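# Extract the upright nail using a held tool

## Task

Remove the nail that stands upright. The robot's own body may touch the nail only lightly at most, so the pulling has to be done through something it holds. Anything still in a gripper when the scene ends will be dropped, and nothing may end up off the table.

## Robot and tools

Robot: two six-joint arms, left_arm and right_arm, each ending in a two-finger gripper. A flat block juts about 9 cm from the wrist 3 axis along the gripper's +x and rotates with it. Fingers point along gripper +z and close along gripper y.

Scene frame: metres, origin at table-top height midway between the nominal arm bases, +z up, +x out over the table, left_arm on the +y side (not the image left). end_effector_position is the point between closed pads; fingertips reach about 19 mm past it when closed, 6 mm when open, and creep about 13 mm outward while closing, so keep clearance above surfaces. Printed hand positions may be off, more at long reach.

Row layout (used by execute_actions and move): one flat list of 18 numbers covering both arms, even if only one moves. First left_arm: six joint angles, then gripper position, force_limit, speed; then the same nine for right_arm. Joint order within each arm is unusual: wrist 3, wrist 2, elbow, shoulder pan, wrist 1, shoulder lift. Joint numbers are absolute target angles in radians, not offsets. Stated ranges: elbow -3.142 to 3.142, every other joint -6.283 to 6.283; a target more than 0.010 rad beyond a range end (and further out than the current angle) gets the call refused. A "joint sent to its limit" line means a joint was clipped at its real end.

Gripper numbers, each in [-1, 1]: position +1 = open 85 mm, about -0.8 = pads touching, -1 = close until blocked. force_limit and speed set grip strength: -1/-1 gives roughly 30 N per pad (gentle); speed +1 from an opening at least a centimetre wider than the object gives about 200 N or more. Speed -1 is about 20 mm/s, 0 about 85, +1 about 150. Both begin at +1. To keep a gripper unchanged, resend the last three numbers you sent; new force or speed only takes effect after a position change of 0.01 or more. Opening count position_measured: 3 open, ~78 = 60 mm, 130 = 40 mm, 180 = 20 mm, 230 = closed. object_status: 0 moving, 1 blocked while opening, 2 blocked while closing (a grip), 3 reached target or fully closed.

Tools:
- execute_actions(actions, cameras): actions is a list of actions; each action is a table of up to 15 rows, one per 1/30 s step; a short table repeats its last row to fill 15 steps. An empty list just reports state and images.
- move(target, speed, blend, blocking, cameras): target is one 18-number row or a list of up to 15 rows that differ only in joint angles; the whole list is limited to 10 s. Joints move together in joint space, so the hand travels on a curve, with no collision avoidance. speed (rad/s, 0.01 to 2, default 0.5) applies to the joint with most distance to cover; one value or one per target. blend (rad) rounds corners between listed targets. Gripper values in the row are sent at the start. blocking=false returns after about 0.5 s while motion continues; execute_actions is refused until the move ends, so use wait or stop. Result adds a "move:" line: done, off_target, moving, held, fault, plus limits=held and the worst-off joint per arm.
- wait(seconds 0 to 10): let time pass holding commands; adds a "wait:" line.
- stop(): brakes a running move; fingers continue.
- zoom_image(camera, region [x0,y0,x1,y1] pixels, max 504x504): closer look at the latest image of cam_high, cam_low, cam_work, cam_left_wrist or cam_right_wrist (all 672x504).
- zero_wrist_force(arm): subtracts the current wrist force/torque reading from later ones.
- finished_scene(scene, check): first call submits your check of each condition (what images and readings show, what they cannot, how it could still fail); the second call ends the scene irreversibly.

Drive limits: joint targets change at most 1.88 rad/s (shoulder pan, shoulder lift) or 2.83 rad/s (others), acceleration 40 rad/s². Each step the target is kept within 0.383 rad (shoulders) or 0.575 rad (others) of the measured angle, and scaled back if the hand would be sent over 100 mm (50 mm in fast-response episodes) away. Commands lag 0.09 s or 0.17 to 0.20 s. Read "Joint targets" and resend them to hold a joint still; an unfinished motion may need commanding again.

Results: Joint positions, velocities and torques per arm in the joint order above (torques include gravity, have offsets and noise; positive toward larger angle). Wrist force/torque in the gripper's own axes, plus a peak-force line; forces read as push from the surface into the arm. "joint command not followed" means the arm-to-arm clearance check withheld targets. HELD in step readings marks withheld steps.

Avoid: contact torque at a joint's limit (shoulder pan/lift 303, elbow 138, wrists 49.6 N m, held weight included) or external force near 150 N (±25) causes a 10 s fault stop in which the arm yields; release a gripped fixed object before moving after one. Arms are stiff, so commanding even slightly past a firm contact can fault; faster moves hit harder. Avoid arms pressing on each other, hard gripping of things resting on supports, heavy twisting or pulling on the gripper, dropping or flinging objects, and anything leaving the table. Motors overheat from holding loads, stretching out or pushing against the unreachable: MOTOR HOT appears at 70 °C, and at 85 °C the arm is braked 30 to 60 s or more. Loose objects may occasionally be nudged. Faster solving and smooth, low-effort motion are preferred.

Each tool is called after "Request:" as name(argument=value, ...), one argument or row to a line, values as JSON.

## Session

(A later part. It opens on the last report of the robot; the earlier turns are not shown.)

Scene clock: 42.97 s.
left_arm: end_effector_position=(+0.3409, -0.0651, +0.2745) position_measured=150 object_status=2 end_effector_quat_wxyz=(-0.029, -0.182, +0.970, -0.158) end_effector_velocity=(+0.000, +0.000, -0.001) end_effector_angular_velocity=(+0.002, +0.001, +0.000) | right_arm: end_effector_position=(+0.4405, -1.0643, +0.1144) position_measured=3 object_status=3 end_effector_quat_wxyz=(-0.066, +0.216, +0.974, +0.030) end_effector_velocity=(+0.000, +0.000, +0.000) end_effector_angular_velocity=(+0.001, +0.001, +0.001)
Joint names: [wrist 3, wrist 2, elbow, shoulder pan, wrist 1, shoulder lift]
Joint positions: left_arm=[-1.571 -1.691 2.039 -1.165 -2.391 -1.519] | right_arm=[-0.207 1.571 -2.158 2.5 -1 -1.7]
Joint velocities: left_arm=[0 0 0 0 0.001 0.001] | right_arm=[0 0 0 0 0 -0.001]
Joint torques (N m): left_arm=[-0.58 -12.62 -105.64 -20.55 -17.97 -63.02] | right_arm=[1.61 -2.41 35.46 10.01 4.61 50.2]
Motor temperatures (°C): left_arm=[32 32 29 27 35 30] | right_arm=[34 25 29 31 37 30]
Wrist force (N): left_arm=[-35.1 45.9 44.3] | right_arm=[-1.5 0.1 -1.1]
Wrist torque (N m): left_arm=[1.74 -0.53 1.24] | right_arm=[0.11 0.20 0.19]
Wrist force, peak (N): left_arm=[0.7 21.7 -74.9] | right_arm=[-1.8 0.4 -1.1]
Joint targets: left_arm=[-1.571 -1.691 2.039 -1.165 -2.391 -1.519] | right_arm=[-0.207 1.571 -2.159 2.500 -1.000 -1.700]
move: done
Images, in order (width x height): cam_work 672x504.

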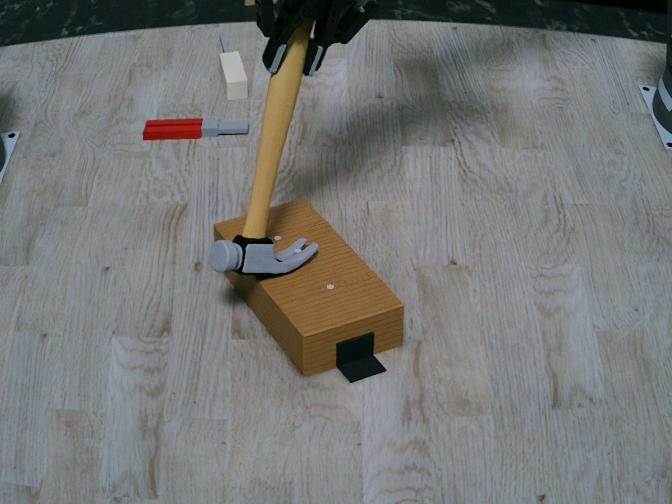

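Request:
move(
  target=[-1.571,-1.691,1.831,-1.1647,-2.0962,-1.405,-1,1,-0.4,-0.207,1.571,-2.1585,2.5,-1.0,-1.7,1,1,-0.4],
  speed=0.08,
  cameras=["cam_work"],
)

Request:
zoom_image(
  camera="cam_work",
  region=[230, 200, 340, 290],
)

Scene clock: 47.40 s.
left_arm: end_effector_position=(+0.3574, -0.1053, +0.2802) position_measured=150 object_status=2 end_effector_quat_wxyz=(-0.049, -0.190, +0.979, -0.060) end_effector_velocity=(+0.000, +0.000, -0.001) end_effector_angular_velocity=(+0.002, +0.002, +0.000) | right_arm: end_effector_position=(+0.4405, -1.0643, +0.1144) position_measured=3 object_status=3 end_effector_quat_wxyz=(-0.066, +0.216, +0.974, +0.030) end_effector_velocity=(+0.001, +0.000, +0.000) end_effector_angular_velocity=(+0.000, -0.001, +0.002)
Joint names: [wrist 3, wrist 2, elbow, shoulder pan, wrist 1, shoulder lift]
Joint positions: left_arm=[-1.571 -1.691 1.831 -1.165 -2.096 -1.405] | right_arm=[-0.207 1.571 -2.158 2.5 -1 -1.7]
Joint velocities: left_arm=[0 -0.001 0 0 0.002 0.001] | right_arm=[-0.001 0 0 0.001 0 0.001]
Joint torques (N m): left_arm=[-0.35 -7.67 -101.87 -18.74 -16.28 -62.84] | right_arm=[1.35 -2.11 35.35 14.36 5.15 50.28]
Motor temperatures (°C): left_arm=[32 32 29 27 35 30] | right_arm=[34 25 29 31 37 30]
Wrist force (N): left_arm=[-18.1 43.2 39.9] | right_arm=[-1.4 0.3 -0.9]
Wrist torque (N m): left_arm=[1.38 -0.38 1.13] | right_arm=[0.15 0.17 0.20]
Wrist force, peak (N): left_arm=[-35.4 46.5 45.3] | right_arm=[-1.7 0.7 -1.2]
Joint targets: left_arm=[-1.571 -1.691 1.831 -1.165 -2.096 -1.405] | right_arm=[-0.207 1.571 -2.159 2.500 -1.000 -1.700]
move: done
Images, in order (width x height): cam_work 672x504.

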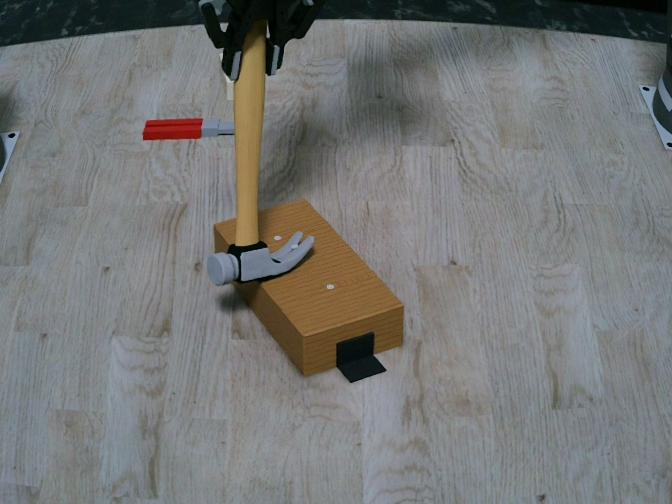

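Scaled by 4.582 from the camera's 672x504 image, which has a finer 960x720 frame.

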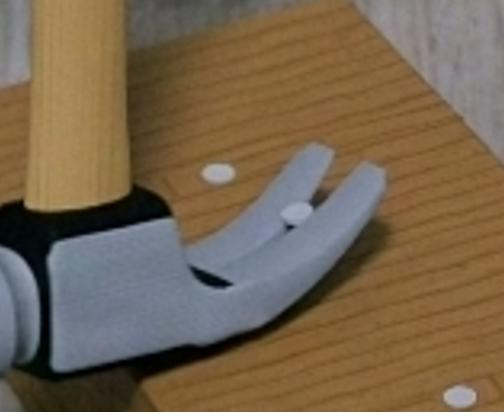

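Request:
move(
  target=[-1.571,-1.691,1.6125,-1.1647,-1.8134,-1.269,-1,1,-0.4,-0.207,1.571,-2.1585,2.5,-1.0,-1.7,1,1,-0.4],
  speed=0.08,
  cameras=["cam_work"],
)

Request:
zoom_image(
  camera="cam_work",
  region=[230, 200, 340, 290],
)

Scene clock: 51.53 s.
left_arm: end_effector_position=(+0.3734, -0.1444, +0.2807) position_measured=153 object_status=2 end_effector_quat_wxyz=(-0.069, -0.196, +0.978, +0.038) end_effector_velocity=(-0.001, -0.001, +0.000) end_effector_angular_velocity=(+0.001, +0.001, -0.001) | right_arm: end_effector_position=(+0.4405, -1.0643, +0.1144) position_measured=3 object_status=3 end_effector_quat_wxyz=(-0.066, +0.216, +0.974, +0.030) end_effector_velocity=(+0.000, +0.000, +0.000) end_effector_angular_velocity=(+0.001, +0.001, +0.001)
Joint names: [wrist 3, wrist 2, elbow, shoulder pan, wrist 1, shoulder lift]
Joint positions: left_arm=[-1.571 -1.691 1.613 -1.165 -1.813 -1.269] | right_arm=[-0.207 1.571 -2.158 2.5 -1 -1.7]
Joint velocities: left_arm=[0 0 -0.001 -0.001 0.001 0.001] | right_arm=[-0.001 0 0 0.001 0 -0.001]
Joint torques (N m): left_arm=[-0.44 -3.14 -75.35 -8.35 -3.59 -72.72] | right_arm=[1.09 -2.34 34.39 15.32 5.7 51.04]
Motor temperatures (°C): left_arm=[32 32 29 27 35 30] | right_arm=[34 25 29 31 37 30]
Wrist force (N): left_arm=[-10.9 1.3 31.8] | right_arm=[-1.3 0.6 -0.7]
Wrist torque (N m): left_arm=[0.86 -0.33 0.38] | right_arm=[0.19 0.16 0.20]
Wrist force, peak (N): left_arm=[-18.3 43.2 40.2] | right_arm=[-1.7 0.9 -1.1]
Joint targets: left_arm=[-1.571 -1.691 1.613 -1.165 -1.813 -1.269] | right_arm=[-0.207 1.571 -2.159 2.500 -1.000 -1.700]
move: done
Images, in order (width x height): cam_work 672x504.

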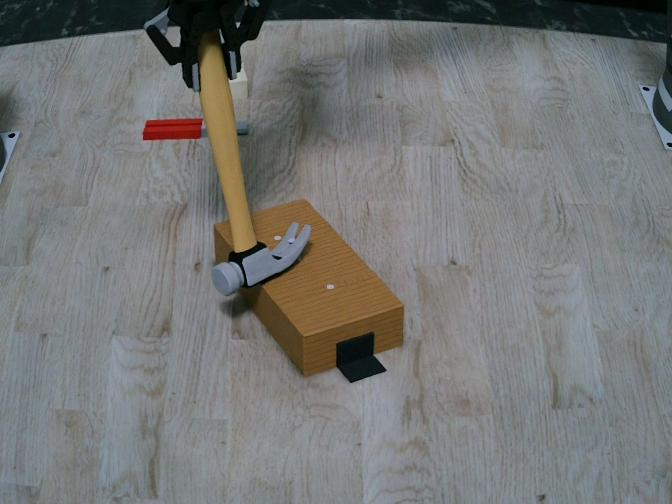

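Scaled by 4.582 from the camera's 672x504 image, which has a finer 960x720 frame.

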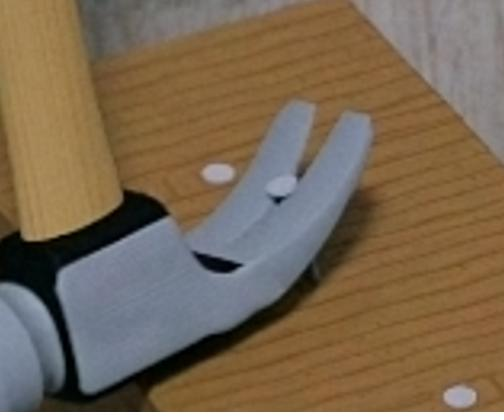

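Request:
move(
  target=[-1.571,-1.691,1.3852,-1.1647,-1.5384,-1.1178,-1,1,-0.4,-0.207,1.571,-2.1585,2.5,-1.0,-1.7,1,1,-0.4],
  speed=0.08,
  cameras=["cam_work"],
)

Request:
zoom_image(
  camera="cam_work",
  region=[230, 200, 340, 290],
)

Scene clock: 55.63 s.
left_arm: end_effector_position=(+0.3884, -0.1810, +0.2759) position_measured=153 object_status=2 end_effector_quat_wxyz=(-0.087, -0.200, +0.967, +0.135) end_effector_velocity=(-0.001, +0.000, +0.001) end_effector_angular_velocity=(+0.000, +0.000, -0.001) | right_arm: end_effector_position=(+0.4405, -1.0643, +0.1144) position_measured=3 object_status=3 end_effector_quat_wxyz=(-0.066, +0.216, +0.974, +0.030) end_effector_velocity=(+0.000, +0.000, +0.001) end_effector_angular_velocity=(-0.001, -0.001, +0.000)
Joint names: [wrist 3, wrist 2, elbow, shoulder pan, wrist 1, shoulder lift]
Joint positions: left_arm=[-1.571 -1.691 1.385 -1.165 -1.538 -1.118] | right_arm=[-0.207 1.571 -2.158 2.5 -1 -1.7]
Joint velocities: left_arm=[0 0 0 -0.001 0.001 -0.001] | right_arm=[0.001 0 0 0 0 0.002]
Joint torques (N m): left_arm=[-0.67 -0.06 -58.19 7.88 -0.17 -66.1] | right_arm=[0.82 -2.3 33.52 14.73 6.44 52.21]
Motor temperatures (°C): left_arm=[32 32 29 27 35 30] | right_arm=[33 25 29 31 37 30]
Wrist force (N): left_arm=[-0.2 -2.0 5.3] | right_arm=[-1.2 0.5 -0.5]
Wrist torque (N m): left_arm=[0.23 0.10 0.12] | right_arm=[0.17 0.16 0.20]
Wrist force, peak (N): left_arm=[-11.1 1.2 33.0] | right_arm=[-1.8 0.4 -1.2]
Joint targets: left_arm=[-1.571 -1.691 1.385 -1.165 -1.538 -1.118] | right_arm=[-0.207 1.571 -2.159 2.500 -1.000 -1.700]
move: done
Images, in order (width x height): cam_work 672x504.

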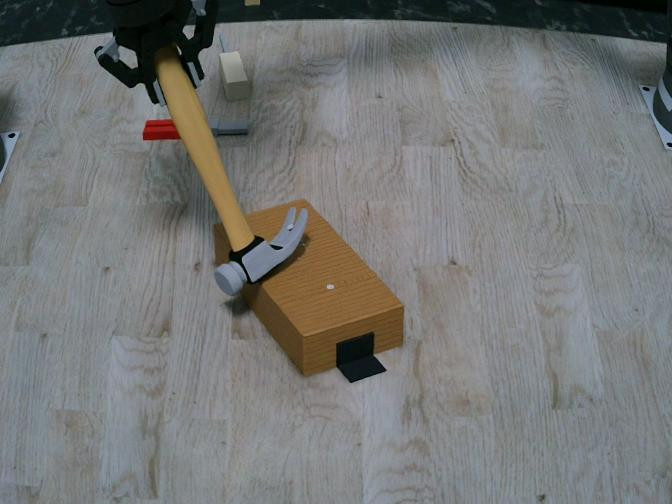

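Scaled by 4.582 from the camera's 672x504 image, which has a finer 960x720 frame.

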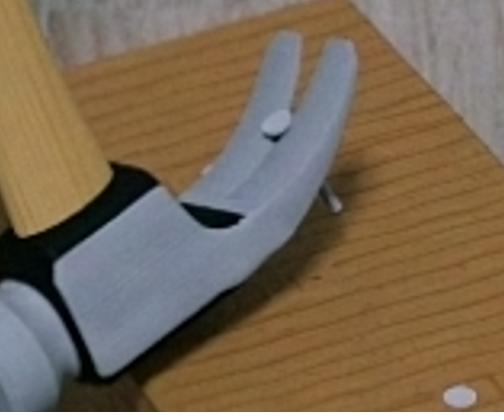

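Request:
move(
  target=[
    [-1.571,-1.691,1.571,-1.1647,-1.8098,-1.3322,-1,1,-0.4,-0.207,1.571,-2.1585,2.5,-1.0,-1.7,1,1,-0.4],
    [-1.571,-1.691,1.9213,-0.80,-1.8376,-1.6547,-1,1,-0.4,-0.207,1.571,-2.1585,2.5,-1.0,-1.7,1,1,-0.4],
    [-1.571,-1.691,2.0883,-0.80,-2.0984,-1.5609,-1,1,-0.4,-0.207,1.571,-2.1585,2.5,-1.0,-1.7,1,1,-0.4],
  ],
  speed=[0.15,0.2,0.12],
)

Request:
zoom_image(
  camera="cam_work",
  region=[180, 160, 480, 360],
)

Scene clock: 64.20 s.
left_arm: end_effector_position=(+0.4626, +0.1969, +0.2238) position_measured=231 object_status=3 end_effector_quat_wxyz=(-0.056, -0.367, +0.928, -0.022) end_effector_velocity=(+0.000, +0.000, -0.001) end_effector_angular_velocity=(+0.001, +0.001, +0.001) | right_arm: end_effector_position=(+0.4405, -1.0643, +0.1144) position_measured=3 object_status=3 end_effector_quat_wxyz=(-0.066, +0.216, +0.974, +0.030) end_effector_velocity=(+0.001, +0.001, +0.001) end_effector_angular_velocity=(-0.001, -0.001, +0.002)
Joint names: [wrist 3, wrist 2, elbow, shoulder pan, wrist 1, shoulder lift]
Joint positions: left_arm=[-1.571 -1.691 2.088 -0.8 -2.098 -1.561] | right_arm=[-0.207 1.571 -2.158 2.5 -1 -1.7]
Joint velocities: left_arm=[0 0 0 0 0 0.002] | right_arm=[0 0 0 0.002 0 0.001]
Joint torques (N m): left_arm=[-1.01 -2.67 -43.37 10.52 -6.25 -30.76] | right_arm=[0.51 -2.22 32.07 16.81 7.35 54.99]
Motor temperatures (°C): left_arm=[32 32 29 27 35 30] | right_arm=[33 25 29 31 36 30]
Wrist force (N): left_arm=[0.0 -0.8 -0.2] | right_arm=[-1.3 0.4 -1.2]
Wrist torque (N m): left_arm=[-0.11 0.04 -0.01] | right_arm=[0.16 0.16 0.20]
Wrist force, peak (N): left_arm=[14.1 -4.5 -41.1] | right_arm=[-2.0 0.6 -1.2]
Joint targets: left_arm=[-1.571 -1.691 2.088 -0.800 -2.098 -1.561] | right_arm=[-0.207 1.571 -2.159 2.500 -1.000 -1.700]
move: done

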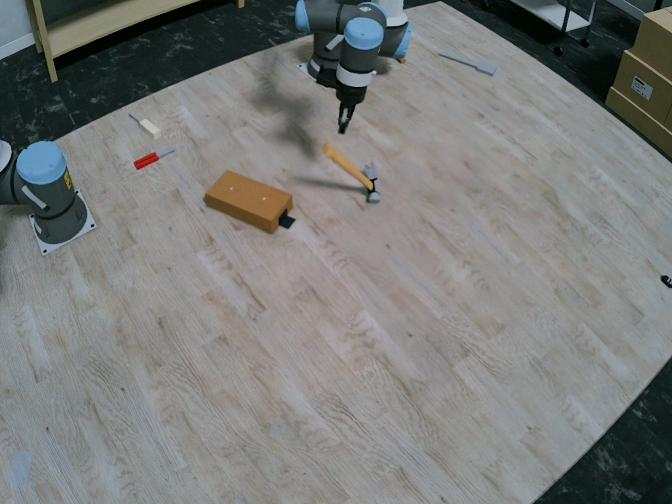

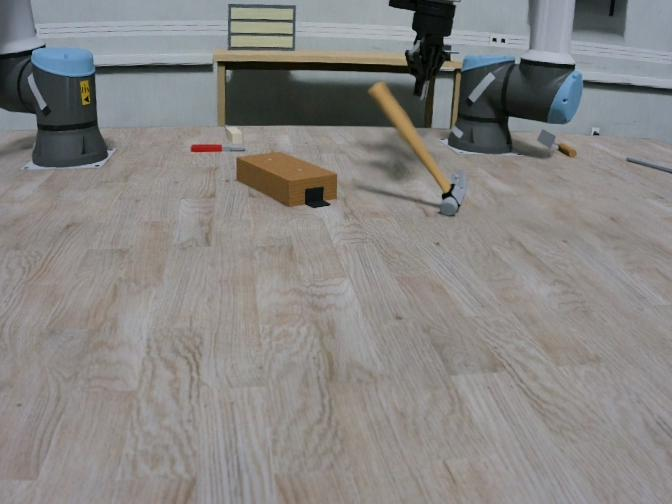

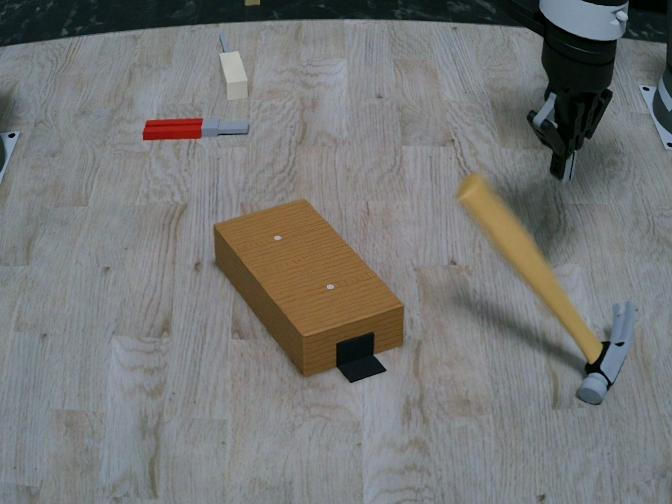

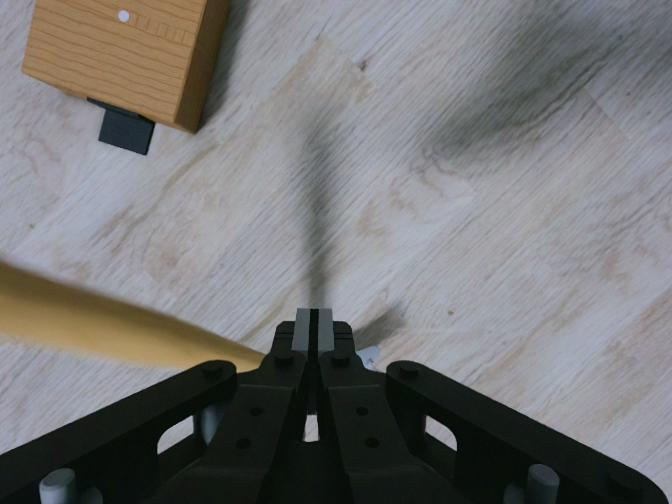

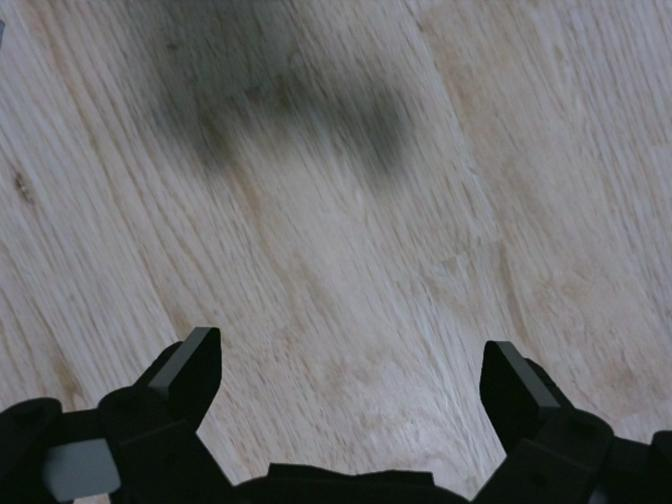

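Scaled by 1.680 from the camera's 672x504 image, which has a finer 960x720 frame.

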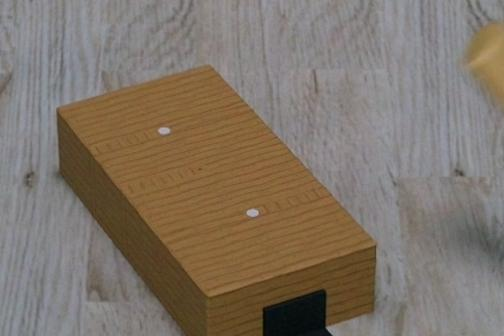

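Grip slipped on touchdown; the hammer is tipping over on the table. I'll check where everything settled.

Request:
wait(
  seconds=2,
  cameras=["cam_work"],
)

Request:
zoom_image(
  camera="cam_work",
  region=[380, 180, 672, 420],
)

Scene clock: 66.37 s.
left_arm: end_effector_position=(+0.4626, +0.1968, +0.2239) position_measured=231 object_status=3 end_effector_quat_wxyz=(-0.056, -0.367, +0.928, -0.022) end_effector_velocity=(+0.000, +0.000, +0.001) end_effector_angular_velocity=(-0.002, -0.001, +0.000) | right_arm: end_effector_position=(+0.4405, -1.0643, +0.1144) position_measured=3 object_status=3 end_effector_quat_wxyz=(-0.066, +0.216, +0.974, +0.030) end_effector_velocity=(+0.000, +0.000, +0.000) end_effector_angular_velocity=(-0.001, -0.001, -0.001)
Joint names: [wrist 3, wrist 2, elbow, shoulder pan, wrist 1, shoulder lift]
Joint positions: left_arm=[-1.571 -1.691 2.088 -0.8 -2.098 -1.561] | right_arm=[-0.207 1.571 -2.158 2.5 -1 -1.7]
Joint velocities: left_arm=[0 0 0 0 0 -0.002] | right_arm=[0 0 0 0 0 0.001]
Joint torques (N m): left_arm=[-0.53 -2.47 -49.31 -2.54 -2.32 -55] | right_arm=[0.37 -2.21 32.18 15.26 7.66 53.03]
Motor temperatures (°C): left_arm=[32 32 29 27 35 30] | right_arm=[33 25 29 31 36 30]
Wrist force (N): left_arm=[0.2 -0.7 -0.4] | right_arm=[-1.5 0.5 -1.1]
Wrist torque (N m): left_arm=[-0.09 0.00 -0.02] | right_arm=[0.18 0.20 0.20]
Wrist force, peak (N): left_arm=[0.6 -1.0 -0.1] | right_arm=[-1.9 0.7 -0.9]
Joint targets: left_arm=[-1.571 -1.691 2.088 -0.800 -2.098 -1.561] | right_arm=[-0.207 1.571 -2.159 2.500 -1.000 -1.700]
Tool commands: left_gripper/position=-1.0 left_gripper/force_limit=+1.0 left_gripper/speed=-0.4 right_gripper/position=+1.0 right_gripper/force_limit=+1.0 right_gripper/speed=-0.4
wait: 2.00 s; at rest from the start
Images, in order (width x height): cam_work 672x504.

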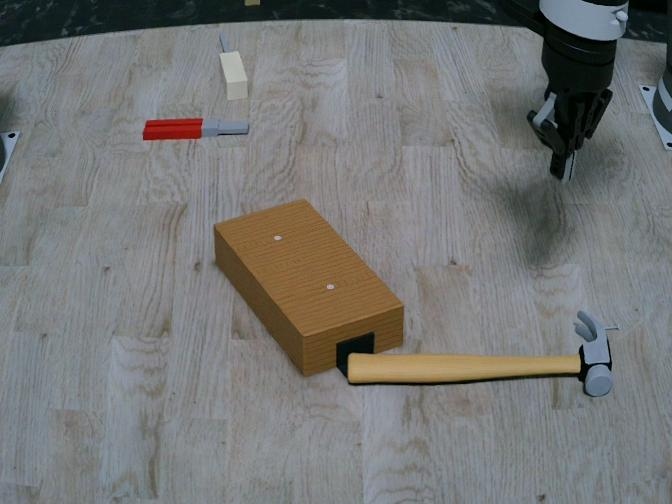

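Scaled by 1.726 from the camera's 672x504 image, which has a finer 960x720 frame.

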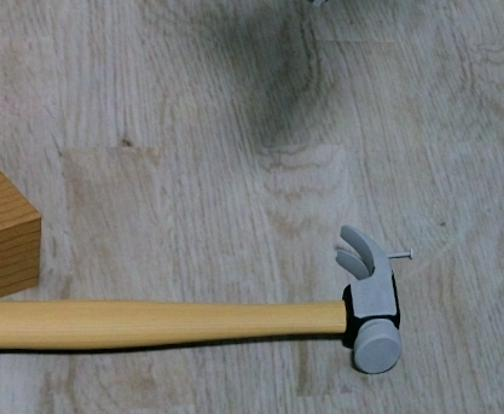

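Everything is at rest on the table: the nail is out and beside the hammer.

Request:
finished_scene(
  scene=2,
  check="The nail is fully out: it lies on the table by the hammer's claw, and only an empty hole is left in the block with the two flush nails. The hammer rests on the table far from any edge, and the grippers hold nothing. The pictures cannot show touch forces on the nail, but only the hammer touched it.",
)

This call ended nothing. Check each condition that your pictures could not show: look closer or test it, and mend what is not met. Then call finished_scene again.

Request:
wait(
  seconds=0,
  cameras=[],
)

Scene clock: 66.60 s.
left_arm: end_effector_position=(+0.4626, +0.1968, +0.2239) position_measured=231 object_status=3 end_effector_quat_wxyz=(-0.056, -0.367, +0.928, -0.022) end_effector_velocity=(+0.000, +0.000, +0.000) end_effector_angular_velocity=(+0.001, +0.000, -0.001) | right_arm: end_effector_position=(+0.4405, -1.0643, +0.1144) position_measured=3 object_status=3 end_effector_quat_wxyz=(-0.066, +0.216, +0.974, +0.030) end_effector_velocity=(+0.000, +0.000, +0.000) end_effector_angular_velocity=(+0.000, +0.000, +0.000)
Joint names: [wrist 3, wrist 2, elbow, shoulder pan, wrist 1, shoulder lift]
Joint positions: left_arm=[-1.571 -1.691 2.088 -0.8 -2.098 -1.561] | right_arm=[-0.207 1.571 -2.158 2.5 -1 -1.7]
Joint velocities: left_arm=[0 0 0.001 -0.001 0 0] | right_arm=[0 0 0 0 0 0]
Joint torques (N m): left_arm=[-0.5 -1.93 -47.11 -0.13 -2.05 -50.34] | right_arm=[0.38 -2.22 31.88 14.91 7.65 54.5]
Motor temperatures (°C): left_arm=[32 32 29 27 35 30] | right_arm=[33 25 29 31 36 30]
Wrist force (N): left_arm=[0.2 -0.7 -0.2] | right_arm=[-1.6 0.4 -0.5]
Wrist torque (N m): left_arm=[-0.09 0.00 -0.01] | right_arm=[0.17 0.21 0.19]
Wrist force, peak (N): left_arm=[0.1 -1.0 -0.2] | right_arm=[-1.7 0.4 -1.0]
Joint targets: left_arm=[-1.571 -1.691 2.088 -0.800 -2.098 -1.561] | right_arm=[-0.207 1.571 -2.159 2.500 -1.000 -1.700]
Tool commands: left_gripper/position=-1.0 left_gripper/force_limit=+1.0 left_gripper/speed=-0.4 right_gripper/position=+1.0 right_gripper/force_limit=+1.0 right_gripper/speed=-0.4
No camera images: "cameras" was empty.

Request:
finished_scene(
  scene=2,
  check="The nail is out and lies on the table with an empty hole left in the block, the hammer is at rest on the table, and both grippers are empty. Touch forces on the nail cannot be seen in pictures.",
)

The scene is finished: the task was done.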